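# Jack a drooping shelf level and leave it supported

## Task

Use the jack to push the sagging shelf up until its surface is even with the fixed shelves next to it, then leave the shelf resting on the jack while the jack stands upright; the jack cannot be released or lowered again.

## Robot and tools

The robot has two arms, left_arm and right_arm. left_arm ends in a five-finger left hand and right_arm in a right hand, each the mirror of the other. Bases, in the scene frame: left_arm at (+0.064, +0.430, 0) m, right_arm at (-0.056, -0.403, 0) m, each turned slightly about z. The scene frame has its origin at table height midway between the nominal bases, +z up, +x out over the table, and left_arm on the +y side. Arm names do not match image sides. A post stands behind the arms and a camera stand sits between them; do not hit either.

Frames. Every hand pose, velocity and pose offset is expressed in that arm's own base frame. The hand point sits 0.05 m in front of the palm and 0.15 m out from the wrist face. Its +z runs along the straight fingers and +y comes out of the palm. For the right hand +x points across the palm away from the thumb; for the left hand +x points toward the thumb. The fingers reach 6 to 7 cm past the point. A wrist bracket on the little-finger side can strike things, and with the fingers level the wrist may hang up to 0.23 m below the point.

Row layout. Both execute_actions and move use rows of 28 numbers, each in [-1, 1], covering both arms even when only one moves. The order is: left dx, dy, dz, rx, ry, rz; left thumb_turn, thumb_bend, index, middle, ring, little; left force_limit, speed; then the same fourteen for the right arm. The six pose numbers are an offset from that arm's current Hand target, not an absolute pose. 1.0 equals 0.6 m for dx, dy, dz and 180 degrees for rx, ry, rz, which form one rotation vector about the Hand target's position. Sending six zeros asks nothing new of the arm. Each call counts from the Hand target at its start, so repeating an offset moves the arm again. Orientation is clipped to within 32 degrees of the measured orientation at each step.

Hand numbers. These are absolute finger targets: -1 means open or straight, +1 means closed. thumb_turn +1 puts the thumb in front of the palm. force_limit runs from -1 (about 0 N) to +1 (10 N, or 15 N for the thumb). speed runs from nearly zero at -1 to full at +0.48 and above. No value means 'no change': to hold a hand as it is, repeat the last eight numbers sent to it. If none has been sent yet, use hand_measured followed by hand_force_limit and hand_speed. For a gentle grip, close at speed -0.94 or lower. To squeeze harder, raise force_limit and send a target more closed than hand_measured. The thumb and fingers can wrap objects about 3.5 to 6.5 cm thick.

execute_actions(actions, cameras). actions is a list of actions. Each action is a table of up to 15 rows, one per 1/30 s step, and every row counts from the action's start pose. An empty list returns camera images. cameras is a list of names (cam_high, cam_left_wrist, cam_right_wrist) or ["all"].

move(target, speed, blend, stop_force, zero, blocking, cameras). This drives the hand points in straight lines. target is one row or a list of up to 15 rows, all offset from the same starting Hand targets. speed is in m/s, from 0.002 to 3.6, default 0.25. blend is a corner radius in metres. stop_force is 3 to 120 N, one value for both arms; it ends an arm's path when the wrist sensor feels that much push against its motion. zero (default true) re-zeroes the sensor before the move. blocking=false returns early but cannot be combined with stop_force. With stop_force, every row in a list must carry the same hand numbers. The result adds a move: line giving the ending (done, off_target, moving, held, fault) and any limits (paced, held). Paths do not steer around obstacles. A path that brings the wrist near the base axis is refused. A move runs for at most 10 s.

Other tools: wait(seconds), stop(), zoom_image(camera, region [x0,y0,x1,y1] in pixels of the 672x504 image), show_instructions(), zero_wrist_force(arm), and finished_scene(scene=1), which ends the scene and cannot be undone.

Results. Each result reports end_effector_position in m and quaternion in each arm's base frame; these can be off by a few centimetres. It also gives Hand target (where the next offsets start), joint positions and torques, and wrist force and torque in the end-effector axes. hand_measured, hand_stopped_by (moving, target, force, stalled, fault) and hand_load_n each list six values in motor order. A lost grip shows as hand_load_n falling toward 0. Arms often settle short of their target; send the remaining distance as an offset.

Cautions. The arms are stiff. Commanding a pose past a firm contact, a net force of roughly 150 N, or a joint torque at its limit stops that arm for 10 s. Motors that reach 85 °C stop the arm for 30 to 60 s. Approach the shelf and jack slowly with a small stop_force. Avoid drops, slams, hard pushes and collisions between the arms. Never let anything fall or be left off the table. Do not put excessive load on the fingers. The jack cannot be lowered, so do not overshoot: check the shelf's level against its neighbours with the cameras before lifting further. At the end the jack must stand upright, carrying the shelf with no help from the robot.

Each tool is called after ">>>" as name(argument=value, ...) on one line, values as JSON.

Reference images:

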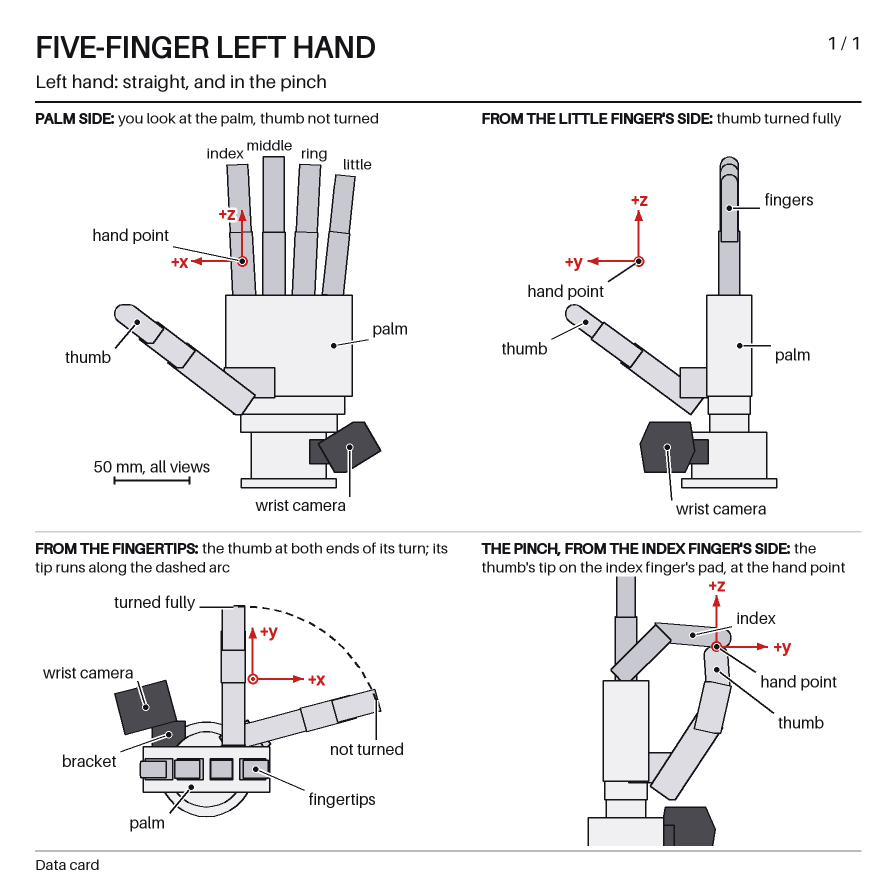

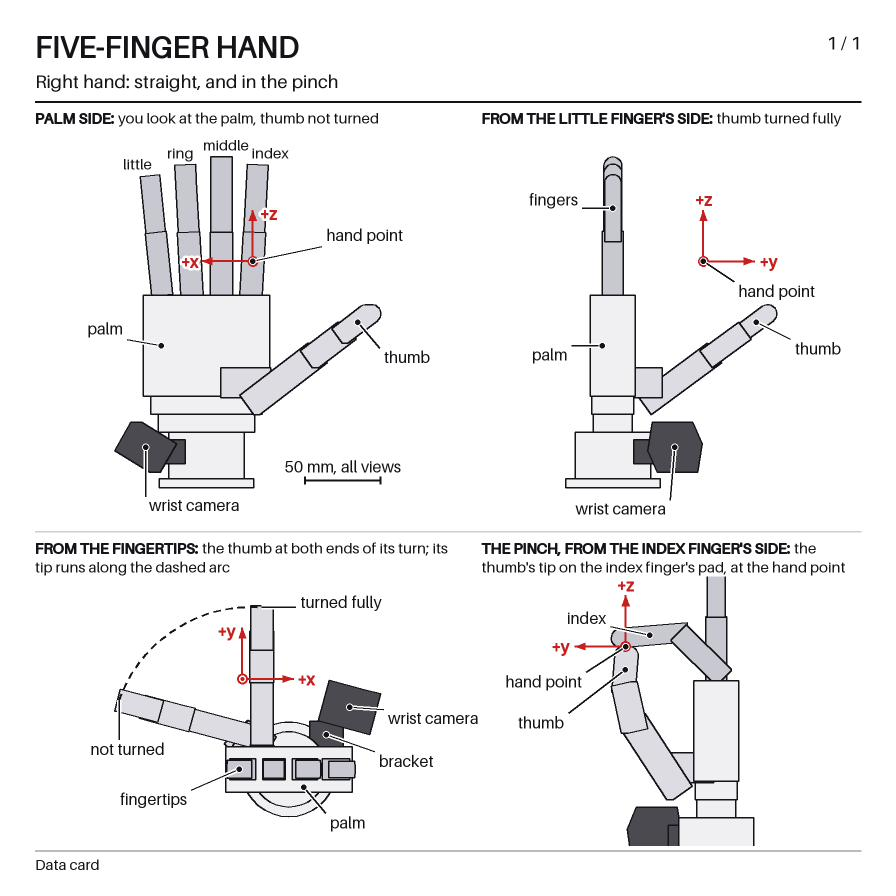

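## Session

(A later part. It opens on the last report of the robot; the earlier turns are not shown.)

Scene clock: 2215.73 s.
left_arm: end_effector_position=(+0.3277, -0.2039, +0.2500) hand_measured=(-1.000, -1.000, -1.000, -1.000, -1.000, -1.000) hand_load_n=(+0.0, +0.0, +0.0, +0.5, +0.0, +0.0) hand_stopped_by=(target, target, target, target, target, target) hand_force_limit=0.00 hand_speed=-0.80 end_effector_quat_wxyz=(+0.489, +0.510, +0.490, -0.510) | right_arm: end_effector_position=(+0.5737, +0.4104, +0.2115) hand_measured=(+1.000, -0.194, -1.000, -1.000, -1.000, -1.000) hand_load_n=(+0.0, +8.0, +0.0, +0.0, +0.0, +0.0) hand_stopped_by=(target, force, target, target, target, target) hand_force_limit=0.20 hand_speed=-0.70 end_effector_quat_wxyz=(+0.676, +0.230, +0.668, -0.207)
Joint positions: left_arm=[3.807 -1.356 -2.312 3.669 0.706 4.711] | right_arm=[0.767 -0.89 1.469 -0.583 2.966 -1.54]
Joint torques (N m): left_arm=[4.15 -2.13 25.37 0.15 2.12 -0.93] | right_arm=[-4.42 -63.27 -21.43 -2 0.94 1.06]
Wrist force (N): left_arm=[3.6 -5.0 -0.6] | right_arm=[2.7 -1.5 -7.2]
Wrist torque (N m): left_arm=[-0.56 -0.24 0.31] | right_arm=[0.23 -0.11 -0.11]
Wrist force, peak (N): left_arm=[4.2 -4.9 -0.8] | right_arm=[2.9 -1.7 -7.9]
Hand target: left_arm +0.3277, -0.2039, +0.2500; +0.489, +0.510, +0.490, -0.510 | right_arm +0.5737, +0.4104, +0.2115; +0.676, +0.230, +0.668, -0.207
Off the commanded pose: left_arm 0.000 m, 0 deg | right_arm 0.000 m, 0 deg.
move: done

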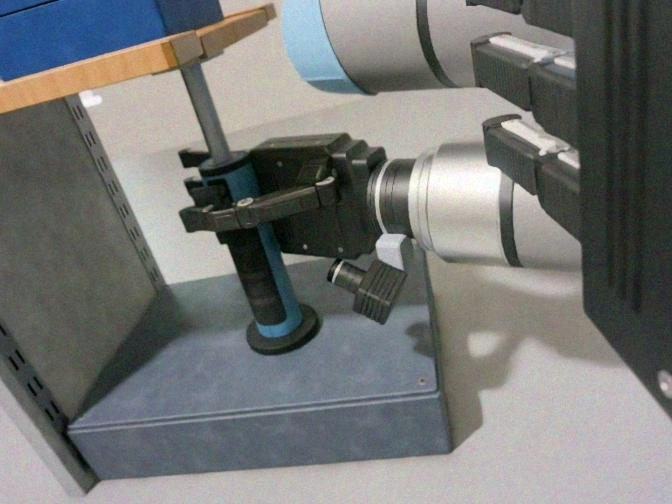

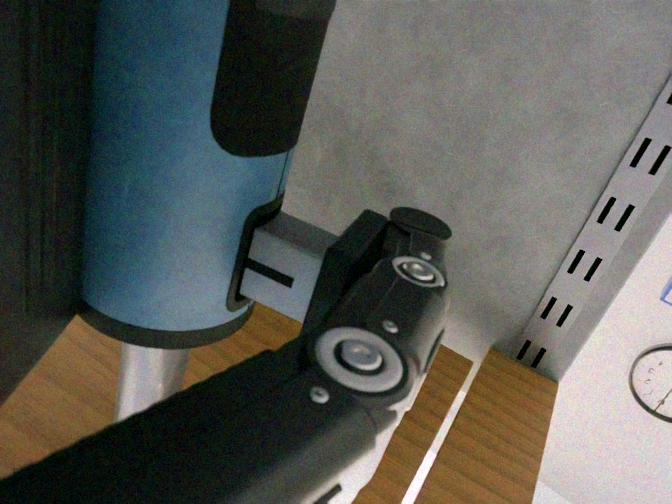

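>>> move(target=[[0,0,0,0,0,0,-1,-1,-1,-1,-1,-1,0,-0.8,0,0,0,0,0,0,1,-0.7,-1,-1,-1,-1,0.1,-0.3],[0,0,0,0,0,0,-1,-1,-1,-1,-1,-1,0,-0.8,0,0,0,0,0,0,1,-0.15,-1,-1,-1,-1,0.2,-0.75],[0,0,0,0,0,0,-1,-1,-1,-1,-1,-1,0,-0.8,0,0,0,0,0,0,1,-0.7,-1,-1,-1,-1,0.1,-0.3],[0,0,0,0,0,0,-1,-1,-1,-1,-1,-1,0,-0.8,0,0,0,0,0,0,1,-0.15,-1,-1,-1,-1,0.2,-0.75]], cameras=["cam_left_wrist","cam_right_wrist"])

>>> zoom_image(camera="cam_left_wrist", region=[165, 0, 285, 90])

Scene clock: 2236.80 s.
left_arm: end_effector_position=(+0.3277, -0.2039, +0.2500) hand_measured=(-1.000, -1.000, -1.000, -1.000, -1.000, -1.000) hand_load_n=(+0.0, +0.0, +0.0, +0.0, +0.0, +0.0) hand_stopped_by=(target, target, target, target, target, target) hand_force_limit=0.00 hand_speed=-0.80 end_effector_quat_wxyz=(+0.489, +0.510, +0.490, -0.510) | right_arm: end_effector_position=(+0.5737, +0.4104, +0.2115) hand_measured=(+1.000, -0.196, -1.000, -1.000, -1.000, -1.000) hand_load_n=(+0.0, +8.5, +0.0, +0.0, +0.0, +0.0) hand_stopped_by=(target, force, target, target, target, target) hand_force_limit=0.20 hand_speed=-0.75 end_effector_quat_wxyz=(+0.676, +0.230, +0.668, -0.207)
Joint positions: left_arm=[3.807 -1.356 -2.312 3.669 0.706 4.711] | right_arm=[0.767 -0.89 1.469 -0.583 2.966 -1.54]
Joint torques (N m): left_arm=[5.88 -2.74 25.31 0.21 1.81 -0.96] | right_arm=[-3.21 -58.26 -17.83 -1.78 0.84 1.54]
Wrist force (N): left_arm=[4.0 -5.1 -0.6] | right_arm=[2.5 -1.6 -7.5]
Wrist torque (N m): left_arm=[-0.59 -0.31 0.33] | right_arm=[0.24 -0.10 -0.12]
Wrist force, peak (N): left_arm=[4.0 -5.1 -0.6] | right_arm=[2.5 -1.9 -7.7]
Hand target: left_arm +0.3277, -0.2039, +0.2500; +0.489, +0.510, +0.490, -0.510 | right_arm +0.5737, +0.4104, +0.2115; +0.676, +0.230, +0.668, -0.207
Off the commanded pose: left_arm 0.000 m, 0 deg | right_arm 0.000 m, 0 deg.
move: done

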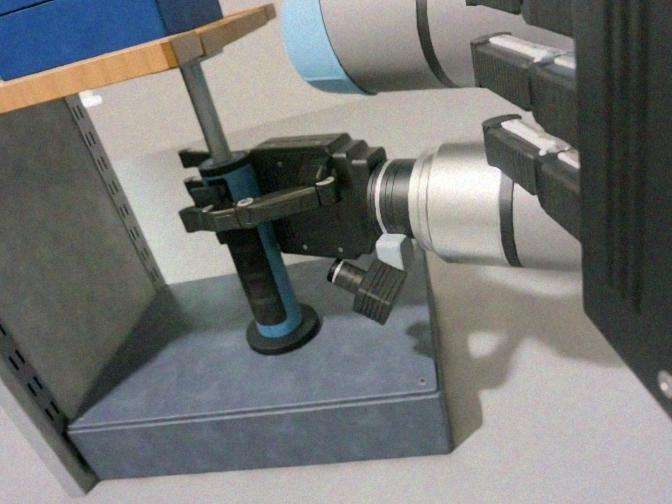

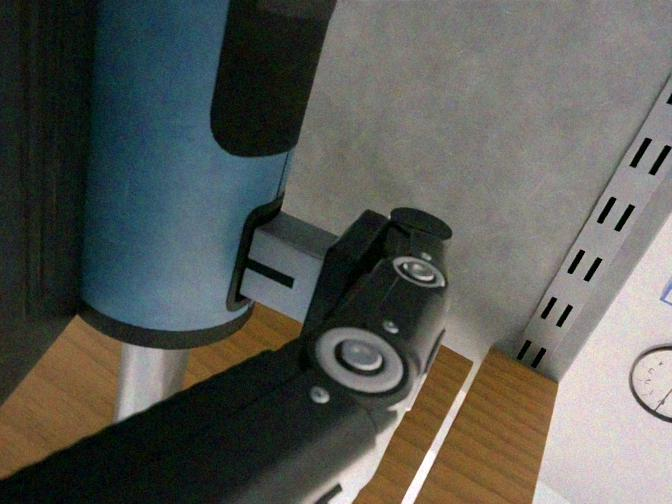

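Scaled by 4.200 from the camera's image (finer frame: 960x720).

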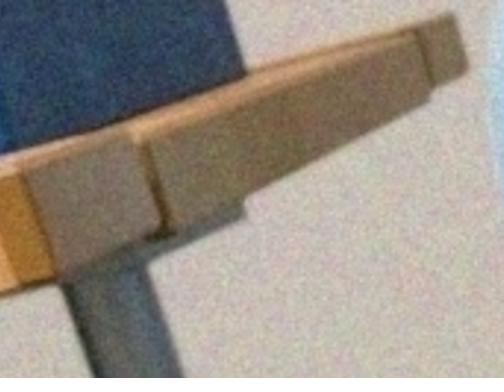

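>>> move(target=[[0,0,0,0,0,0,-1,-1,-1,-1,-1,-1,0,-0.8,0,0,0,0,0,0,1,-0.7,-1,-1,-1,-1,0.1,-0.3],[0,0,0,0,0,0,-1,-1,-1,-1,-1,-1,0,-0.8,0,0,0,0,0,0,1,-0.15,-1,-1,-1,-1,0.2,-0.75],[0,0,0,0,0,0,-1,-1,-1,-1,-1,-1,0,-0.8,0,0,0,0,0,0,1,-0.7,-1,-1,-1,-1,0.1,-0.3],[0,0,0,0,0,0,-1,-1,-1,-1,-1,-1,0,-0.8,0,0,0,0,0,0,1,-0.15,-1,-1,-1,-1,0.2,-0.75]], cameras=["cam_left_wrist","cam_right_wrist"])

>>> zoom_image(camera="cam_left_wrist", region=[165, 0, 285, 90])

Scene clock: 2252.47 s.
left_arm: end_effector_position=(+0.3277, -0.2039, +0.2500) hand_measured=(-1.000, -1.000, -1.000, -1.000, -1.000, -1.000) hand_load_n=(+0.0, +0.0, +0.0, +0.0, +0.0, +0.0) hand_stopped_by=(target, target, target, target, target, target) hand_force_limit=0.00 hand_speed=-0.80 end_effector_quat_wxyz=(+0.489, +0.510, +0.490, -0.510) | right_arm: end_effector_position=(+0.5737, +0.4104, +0.2115) hand_measured=(+1.000, -0.208, -1.000, -1.000, -1.000, -1.000) hand_load_n=(+0.0, +8.5, +0.0, +0.0, +0.0, +0.0) hand_stopped_by=(target, force, target, target, target, target) hand_force_limit=0.20 hand_speed=-0.75 end_effector_quat_wxyz=(+0.676, +0.230, +0.668, -0.207)
Joint positions: left_arm=[3.807 -1.356 -2.312 3.669 0.706 4.711] | right_arm=[0.767 -0.89 1.469 -0.583 2.966 -1.54]
Joint torques (N m): left_arm=[4.47 -2.41 25.39 0.34 1.91 -1.03] | right_arm=[-3.24 -51.96 -13.78 -1.59 0.83 1.57]
Wrist force (N): left_arm=[3.6 -4.8 -0.5] | right_arm=[2.7 -1.5 -7.8]
Wrist torque (N m): left_arm=[-0.54 -0.24 0.29] | right_arm=[0.25 -0.10 -0.11]
Wrist force, peak (N): left_arm=[4.1 -5.2 -0.4] | right_arm=[2.9 -1.5 -8.0]
Hand target: left_arm +0.3277, -0.2039, +0.2500; +0.489, +0.510, +0.490, -0.510 | right_arm +0.5737, +0.4104, +0.2115; +0.676, +0.230, +0.668, -0.207
Off the commanded pose: left_arm 0.000 m, 0 deg | right_arm 0.000 m, 0 deg.
move: done

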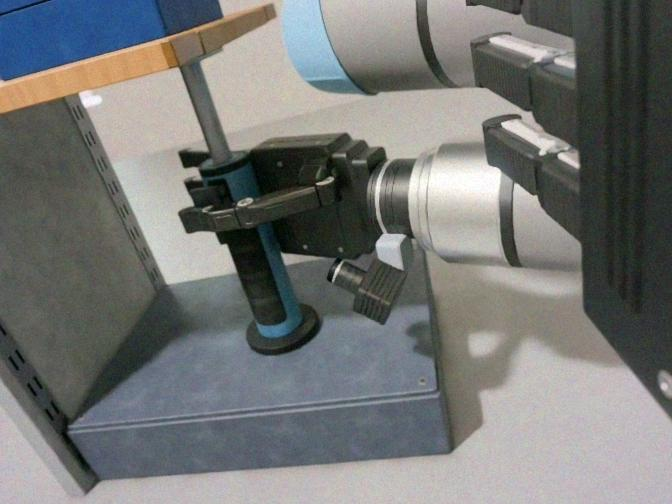

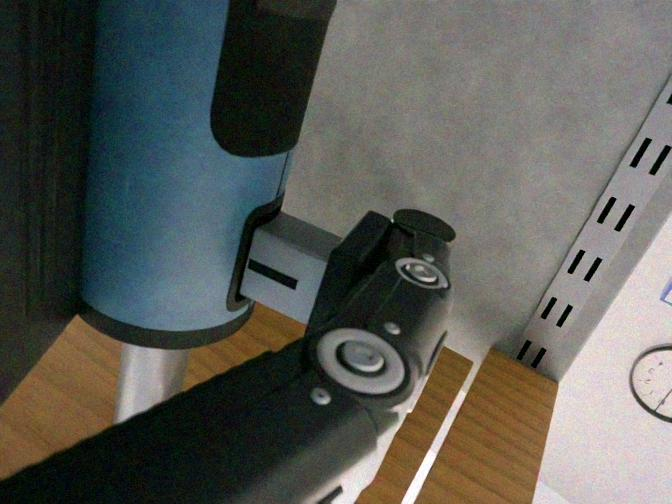

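Scaled by 4.200 from the camera's image (finer frame: 960x720).

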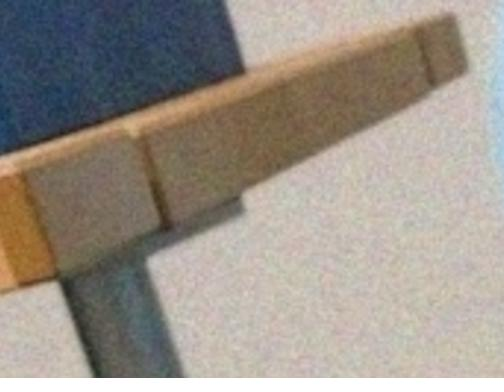

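>>> zoom_image(camera="cam_left_wrist", region=[165, 20, 225, 70])

>>> zoom_image(camera="cam_left_wrist", region=[235, 0, 285, 40])

Scaled by 8.400 from the camera's image (finer frame: 960x720).

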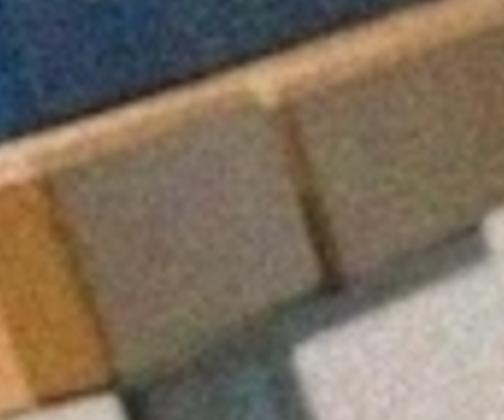

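Scaled by 10.080 from the camera's image (finer frame: 960x720).

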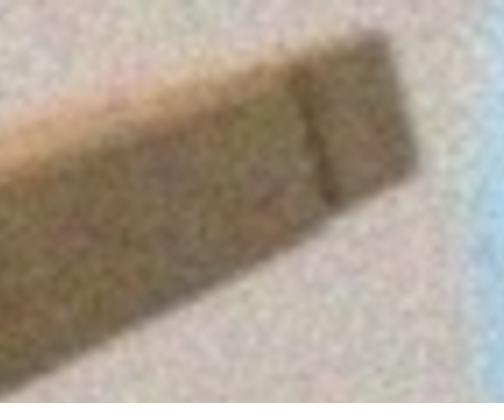

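>>> move(target=[0,0,0,0,0,0,-1,-1,-1,-1,-1,-1,0,-0.8,0,0,0,0,0,0,1,-0.75,-1,-1,-1,-1,0.1,-0.5], cameras=["cam_left_wrist","cam_right_wrist","cam_high"])

>>> zoom_image(camera="cam_left_wrist", region=[165, 20, 225, 70])

>>> zoom_image(camera="cam_left_wrist", region=[235, 0, 285, 40])

>>> zoom_image(camera="cam_high", region=[230, 140, 390, 260])

Scene clock: 2274.83 s.
left_arm: end_effector_position=(+0.3277, -0.2039, +0.2500) hand_measured=(-1.000, -1.000, -1.000, -1.000, -1.000, -1.000) hand_load_n=(-0.5, +0.0, +0.0, +0.0, +0.0, +0.0) hand_stopped_by=(target, target, target, target, target, target) hand_force_limit=0.00 hand_speed=-0.80 end_effector_quat_wxyz=(+0.489, +0.510, +0.490, -0.510) | right_arm: end_effector_position=(+0.5737, +0.4104, +0.2115) hand_measured=(+1.000, -0.750, -1.000, -1.000, -1.000, -1.000) hand_load_n=(-0.5, +0.0, +0.0, +0.0, +0.0, +0.0) hand_stopped_by=(target, target, target, target, target, target) hand_force_limit=0.10 hand_speed=-0.50 end_effector_quat_wxyz=(+0.676, +0.230, +0.668, -0.207)
Joint positions: left_arm=[3.807 -1.356 -2.312 3.669 0.706 4.711] | right_arm=[0.767 -0.89 1.469 -0.583 2.966 -1.54]
Joint torques (N m): left_arm=[3.48 -3.59 25.14 0.28 1.9 -0.93] | right_arm=[-3.64 -48.86 -12.33 -1.51 0.91 1.5]
Wrist force (N): left_arm=[3.4 -4.7 -0.6] | right_arm=[0.9 -0.6 -4.3]
Wrist torque (N m): left_arm=[-0.52 -0.22 0.28] | right_arm=[0.21 -0.01 -0.15]
Wrist force, peak (N): left_arm=[3.9 -5.3 -0.8] | right_arm=[2.9 -1.4 -8.1]
Hand target: left_arm +0.3277, -0.2039, +0.2500; +0.489, +0.510, +0.490, -0.510 | right_arm +0.5737, +0.4104, +0.2115; +0.676, +0.230, +0.668, -0.207
Off the commanded pose: left_arm 0.000 m, 0 deg | right_arm 0.000 m, 0 deg.
move: done

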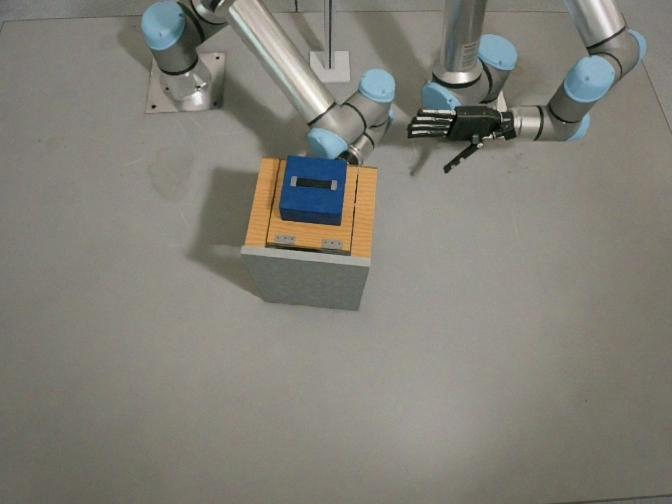

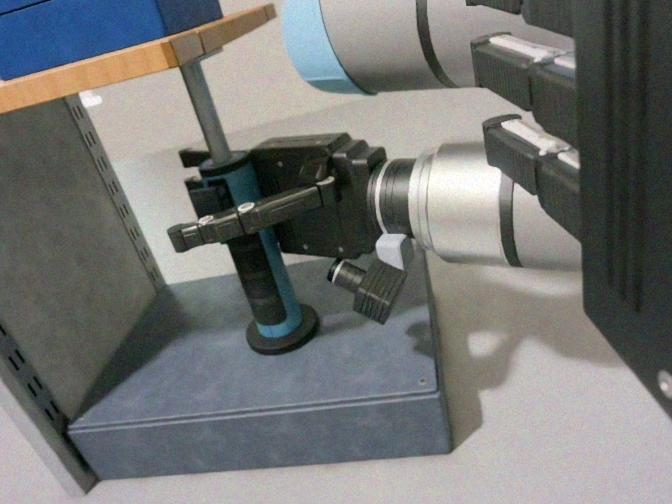

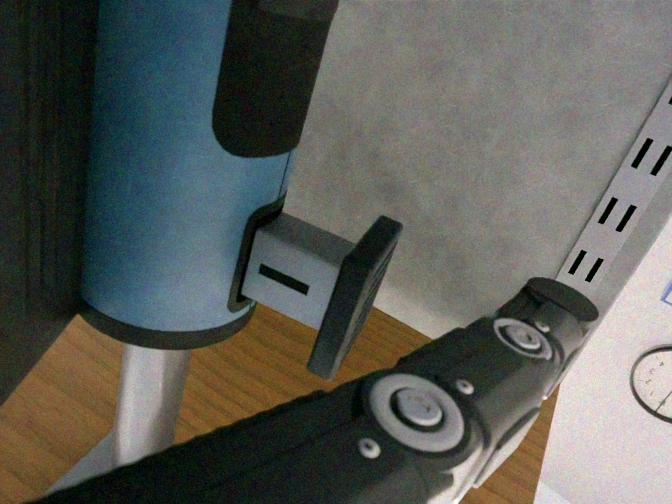

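Scaled by 8.400 from the camera's image (finer frame: 960x720).

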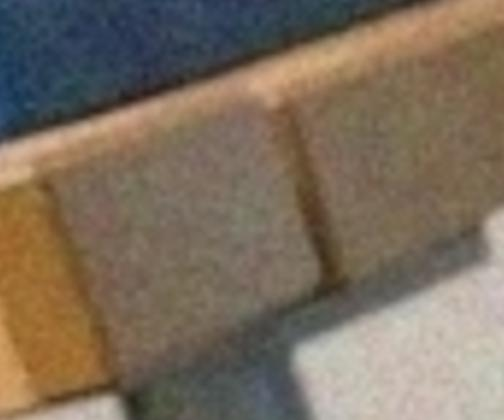

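Scaled by 10.080 from the camera's image (finer frame: 960x720).

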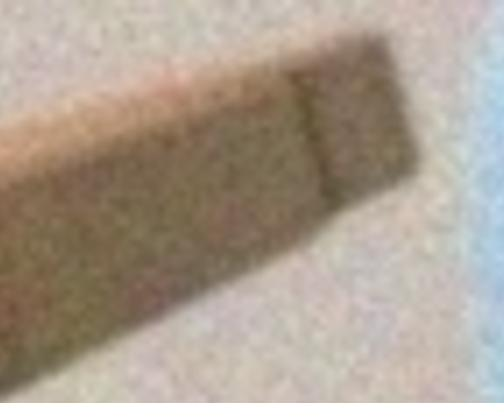

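Scaled by 3.150 from the camera's image (finer frame: 960x720).

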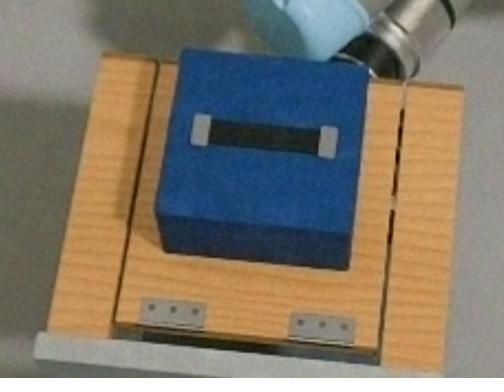

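>>> move(target=[[0,0,0,0,0,0,-1,-1,-1,-1,-1,-1,0,-0.8,0,0,0,0,0,0,1,-1,-1,-1,-1,-1,0.1,-0.5],[0,0,0,0,0,0,-1,-1,-1,-1,-1,-1,0,-0.8,-0.0059,-0.0081,0,0,0,0,1,-1,-1,-1,-1,-1,0.1,-0.5]], speed=0.01, cameras=["cam_left_wrist","cam_right_wrist"])

>>> zoom_image(camera="cam_left_wrist", region=[165, 20, 225, 70])

>>> zoom_image(camera="cam_left_wrist", region=[120, 80, 420, 380])

Scene clock: 2287.40 s.
left_arm: end_effector_position=(+0.3277, -0.2039, +0.2500) hand_measured=(-1.000, -1.000, -1.000, -1.000, -1.000, -1.000) hand_load_n=(+0.0, +0.0, +0.0, +0.0, +0.0, +0.0) hand_stopped_by=(target, target, target, target, target, target) hand_force_limit=0.00 hand_speed=-0.80 end_effector_quat_wxyz=(+0.489, +0.510, +0.490, -0.510) | right_arm: end_effector_position=(+0.5702, +0.4056, +0.2115) hand_measured=(+1.000, -1.000, -1.000, -1.000, -1.000, -1.000) hand_load_n=(-0.5, +0.5, +0.0, +0.0, +0.0, +0.0) hand_stopped_by=(target, target, target, target, target, target) hand_force_limit=0.10 hand_speed=-0.50 end_effector_quat_wxyz=(+0.676, +0.230, +0.668, -0.207)
Joint positions: left_arm=[3.807 -1.356 -2.312 3.669 0.706 4.711] | right_arm=[0.765 -0.902 1.491 -0.592 2.964 -1.539]
Joint torques (N m): left_arm=[4.07 -2.96 24.57 0.15 1.89 -1.02] | right_arm=[-8.51 -74.63 -6.02 -2.32 -1.24 -1.77]
Wrist force (N): left_arm=[3.9 -4.8 -0.4] | right_arm=[1.4 0.2 -2.2]
Wrist torque (N m): left_arm=[-0.54 -0.28 0.32] | right_arm=[0.18 -0.13 -0.12]
Wrist force, peak (N): left_arm=[3.6 -5.4 -0.4] | right_arm=[1.2 -0.7 -4.6]
Hand target: left_arm +0.3277, -0.2039, +0.2500; +0.489, +0.510, +0.490, -0.510 | right_arm +0.5702, +0.4055, +0.2115; +0.676, +0.230, +0.668, -0.207
Off the commanded pose: left_arm 0.000 m, 0 deg | right_arm 0.000 m, 0 deg.
move: done

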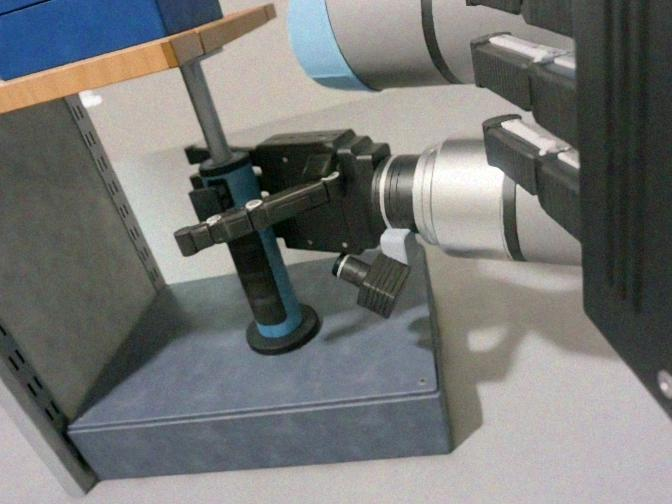

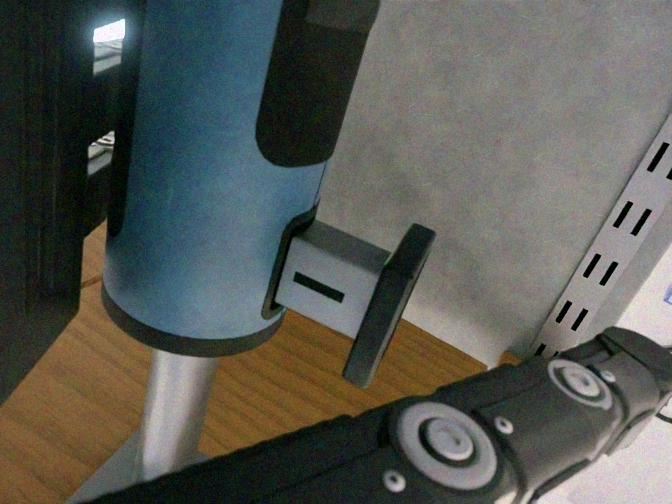

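Scaled by 8.400 from the camera's image (finer frame: 960x720).

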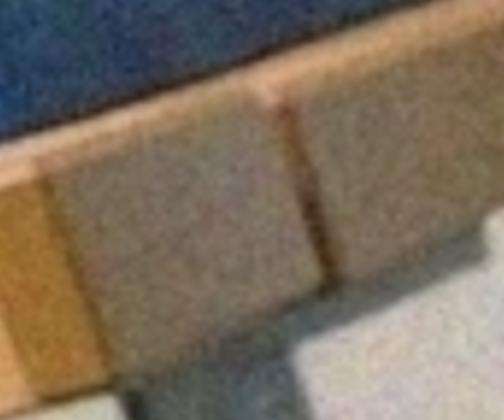

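Scaled by 1.680 from the camera's image (finer frame: 960x720).

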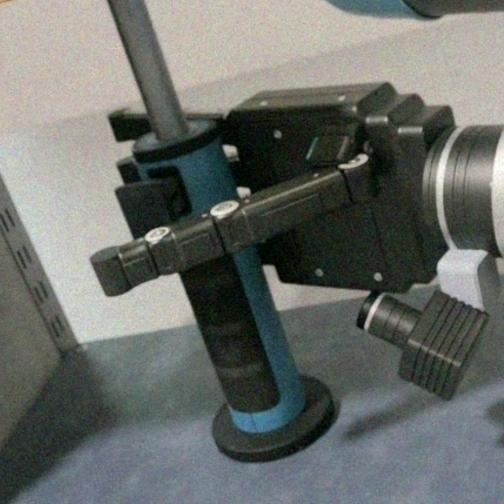

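>>> zoom_image(camera="cam_left_wrist", region=[220, 270, 350, 370])

>>> zoom_image(camera="cam_left_wrist", region=[140, 20, 260, 120])

Scaled by 3.877 from the camera's image (finer frame: 960x720).

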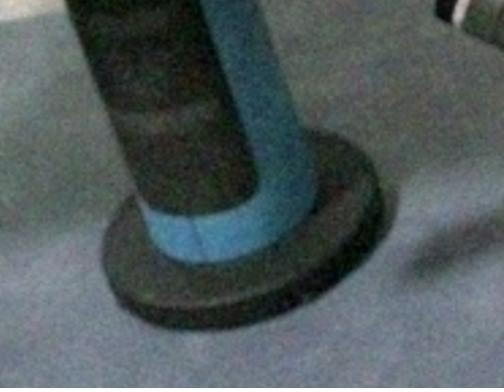

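Scaled by 4.200 from the camera's image (finer frame: 960x720).

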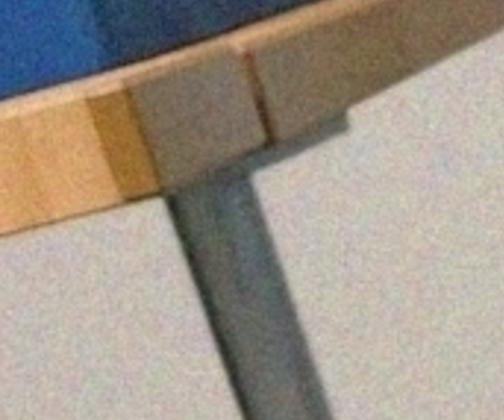

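>>> zoom_image(camera="cam_left_wrist", region=[40, 80, 180, 300])

>>> zoom_image(camera="cam_left_wrist", region=[170, 40, 330, 360])

>>> zoom_image(camera="cam_left_wrist", region=[0, 290, 200, 504])

Scaled by 2.291 from the camera's image (finer frame: 960x720).

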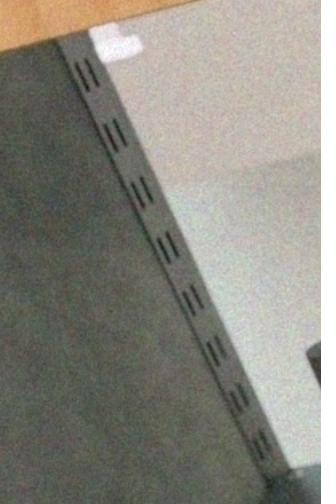

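Scaled by 1.575 from the camera's image (finer frame: 960x720).

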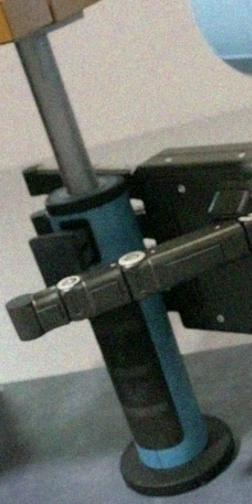

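Scaled by 2.355 from the camera's image (finer frame: 960x720).

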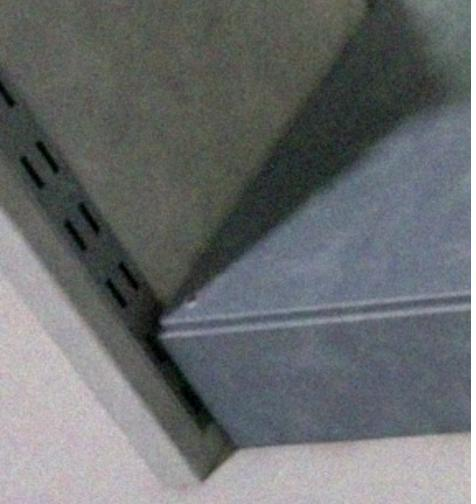

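>>> move(target=[0,0.15,0,0,0,0,-1,-1,-1,-1,-1,-1,0,-0.8,0,0,0,0,0,0,1,-1,-1,-1,-1,-1,0.1,-0.5], speed=0.1, cameras=["cam_left_wrist"])

Scene clock: 2365.70 s.
left_arm: end_effector_position=(+0.3277, -0.1139, +0.2500) hand_measured=(-1.000, -1.000, -1.000, -1.000, -1.000, -1.000) hand_load_n=(+0.0, +0.0, +0.0, +0.0, +0.0, +0.0) hand_stopped_by=(target, target, target, target, target, target) hand_force_limit=0.00 hand_speed=-0.80 end_effector_quat_wxyz=(+0.489, +0.510, +0.490, -0.510) | right_arm: end_effector_position=(+0.5702, +0.4055, +0.2115) hand_measured=(+1.000, -1.000, -1.000, -1.000, -1.000, -1.000) hand_load_n=(-0.5, +0.0, +0.0, +0.0, +0.0, +0.0) hand_stopped_by=(target, target, target, target, target, target) hand_force_limit=0.10 hand_speed=-0.50 end_effector_quat_wxyz=(+0.676, +0.230, +0.668, -0.207)
Joint positions: left_arm=[4.048 -1.441 -2.245 3.687 0.947 4.711] | right_arm=[0.765 -0.902 1.491 -0.593 2.964 -1.54]
Joint torques (N m): left_arm=[10.26 -3.08 29.17 0.56 2.2 1.43] | right_arm=[-8.32 -74.69 -5.24 -2.3 -1.28 -1.82]
Wrist force (N): left_arm=[3.7 -4.1 -0.5] | right_arm=[1.3 0.0 -2.2]
Wrist torque (N m): left_arm=[-0.42 -0.23 0.27] | right_arm=[0.16 -0.11 -0.13]
Wrist force, peak (N): left_arm=[3.8 -5.1 -0.8] | right_arm=[1.6 0.1 -2.3]
Hand target: left_arm +0.3277, -0.1139, +0.2500; +0.489, +0.510, +0.490, -0.510 | right_arm +0.5702, +0.4055, +0.2115; +0.676, +0.230, +0.668, -0.207
Off the commanded pose: left_arm 0.000 m, 0 deg | right_arm 0.000 m, 0 deg.
move: done

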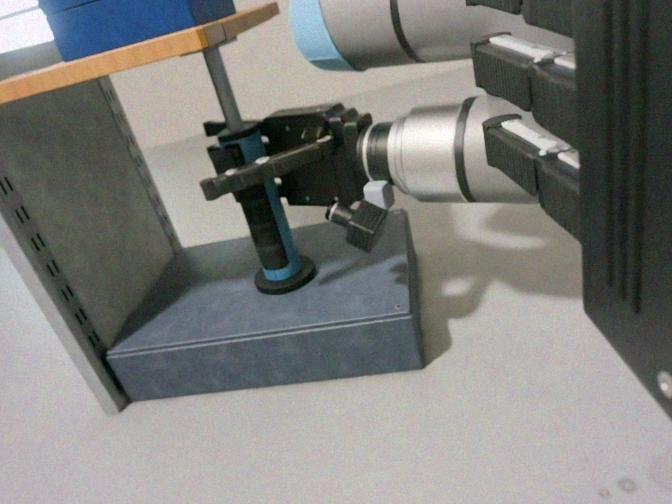

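>>> move(target=[[0,0,0,0,0,0,-1,-1,-1,-1,-1,-1,0,-0.8,-0.0742,0.0539,0,0,0,0,1,-1,-1,-1,-1,-1,0.1,-0.5],[0,0,0,0,0,0,-1,-1,-1,-1,-1,-1,0,-0.8,-0.1918,-0.1078,0,0,0,0,1,-1,-1,-1,-1,-1,0.1,-0.5]], speed=[0.04,0.1], cameras=["cam_left_wrist","cam_right_wrist","cam_high"])

>>> zoom_image(camera="cam_left_wrist", region=[180, 0, 330, 110])

>>> zoom_image(camera="cam_left_wrist", region=[130, 0, 430, 300])

Scene clock: 2382.50 s.
left_arm: end_effector_position=(+0.3277, -0.1139, +0.2500) hand_measured=(-1.000, -1.000, -1.000, -1.000, -1.000, -1.000) hand_load_n=(+0.0, +0.0, +0.0, +0.0, +0.0, +0.0) hand_stopped_by=(target, target, target, target, target, target) hand_force_limit=0.00 hand_speed=-0.80 end_effector_quat_wxyz=(+0.489, +0.510, +0.490, -0.510) | right_arm: end_effector_position=(+0.4551, +0.3409, +0.2115) hand_measured=(+1.000, -1.000, -1.000, -1.000, -1.000, -1.000) hand_load_n=(-0.5, +0.0, +0.0, +0.0, +0.0, +0.0) hand_stopped_by=(target, target, target, target, target, target) hand_force_limit=0.10 hand_speed=-0.50 end_effector_quat_wxyz=(+0.676, +0.230, +0.669, -0.207)
Joint positions: left_arm=[4.048 -1.441 -2.245 3.687 0.947 4.711] | right_arm=[0.836 -1.12 1.867 -0.745 3.035 -1.533]
Joint torques (N m): left_arm=[9.89 -3.94 30.02 0.3 1.83 1.52] | right_arm=[-8.89 -60.33 -3.07 -1.89 -1.41 -2.21]
Wrist force (N): left_arm=[3.8 -4.4 -0.7] | right_arm=[1.6 -0.4 -2.6]
Wrist torque (N m): left_arm=[-0.46 -0.25 0.28] | right_arm=[0.08 -0.15 0.09]
Wrist force, peak (N): left_arm=[4.0 -4.5 -0.3] | right_arm=[1.3 -0.1 -3.1]
Hand target: left_arm +0.3277, -0.1139, +0.2500; +0.489, +0.510, +0.490, -0.510 | right_arm +0.4551, +0.3408, +0.2115; +0.676, +0.230, +0.668, -0.207
Off the commanded pose: left_arm 0.000 m, 0 deg | right_arm 0.000 m, 0 deg.
move: done

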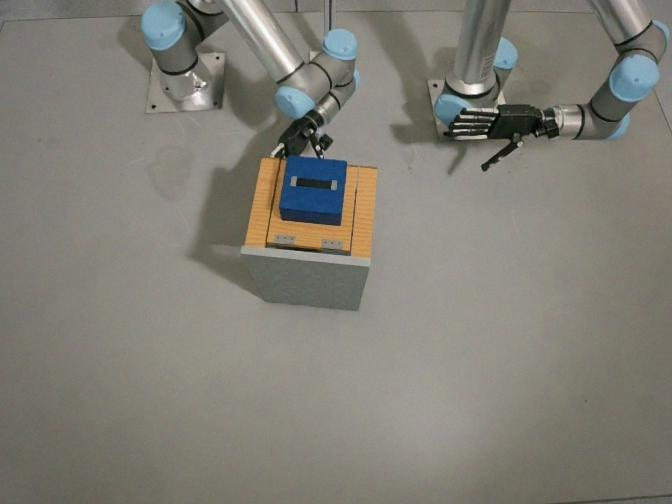

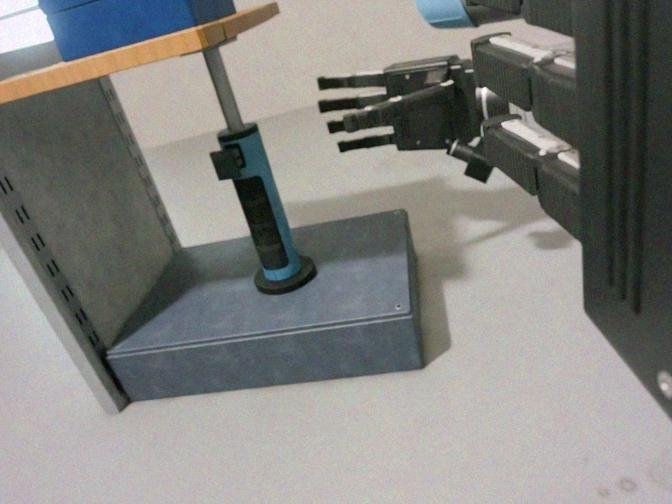

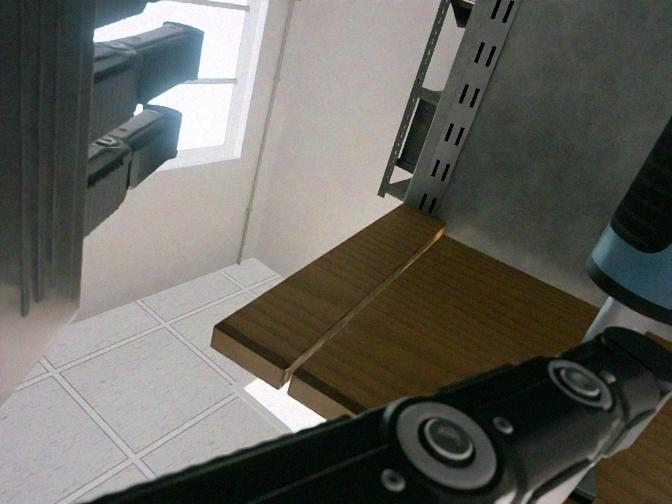

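Scaled by 3.360 from the camera's image (finer frame: 960x720).

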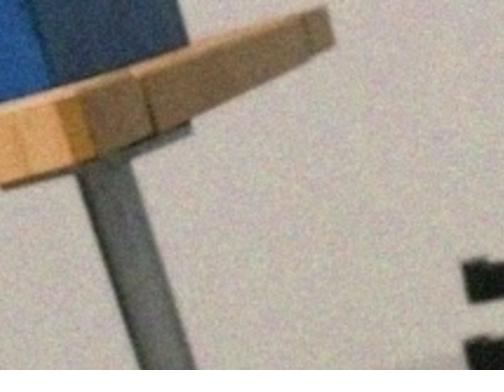

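Scaled by 1.680 from the camera's image (finer frame: 960x720).

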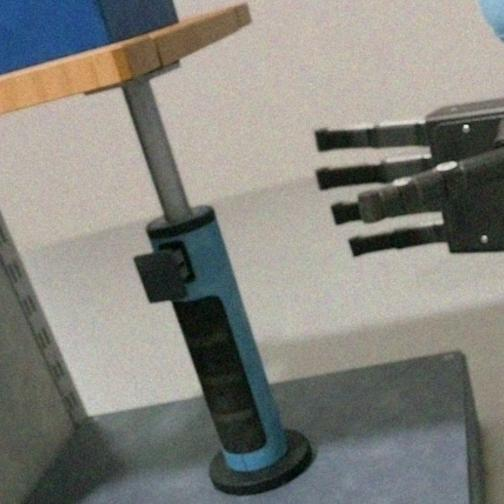

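>>> zoom_image(camera="cam_right_wrist", region=[200, 200, 460, 430])

>>> zoom_image(camera="cam_left_wrist", region=[190, 10, 250, 60])

>>> zoom_image(camera="cam_left_wrist", region=[240, 0, 290, 40])

Scaled by 1.938 from the camera's image (finer frame: 960x720).

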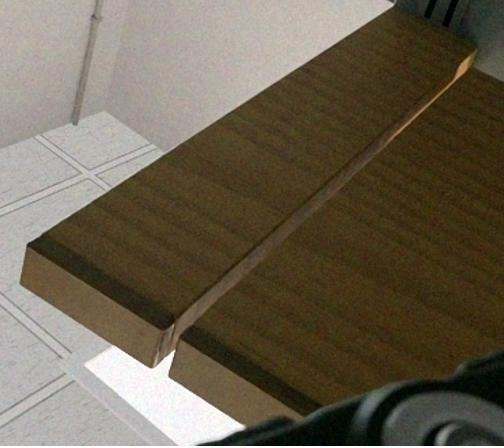

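Scaled by 8.400 from the camera's image (finer frame: 960x720).

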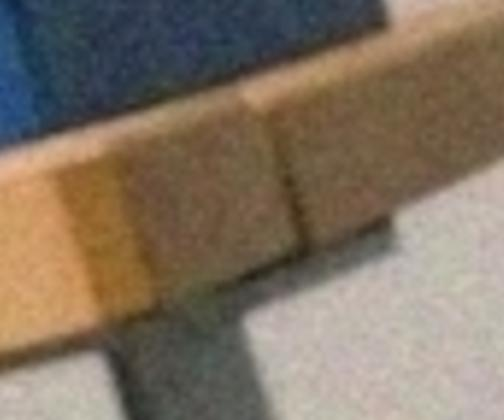

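Scaled by 10.080 from the camera's image (finer frame: 960x720).

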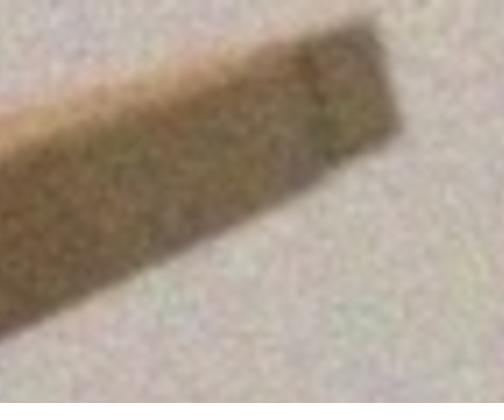

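>>> finished_scene()

The scene is finished: the task was done.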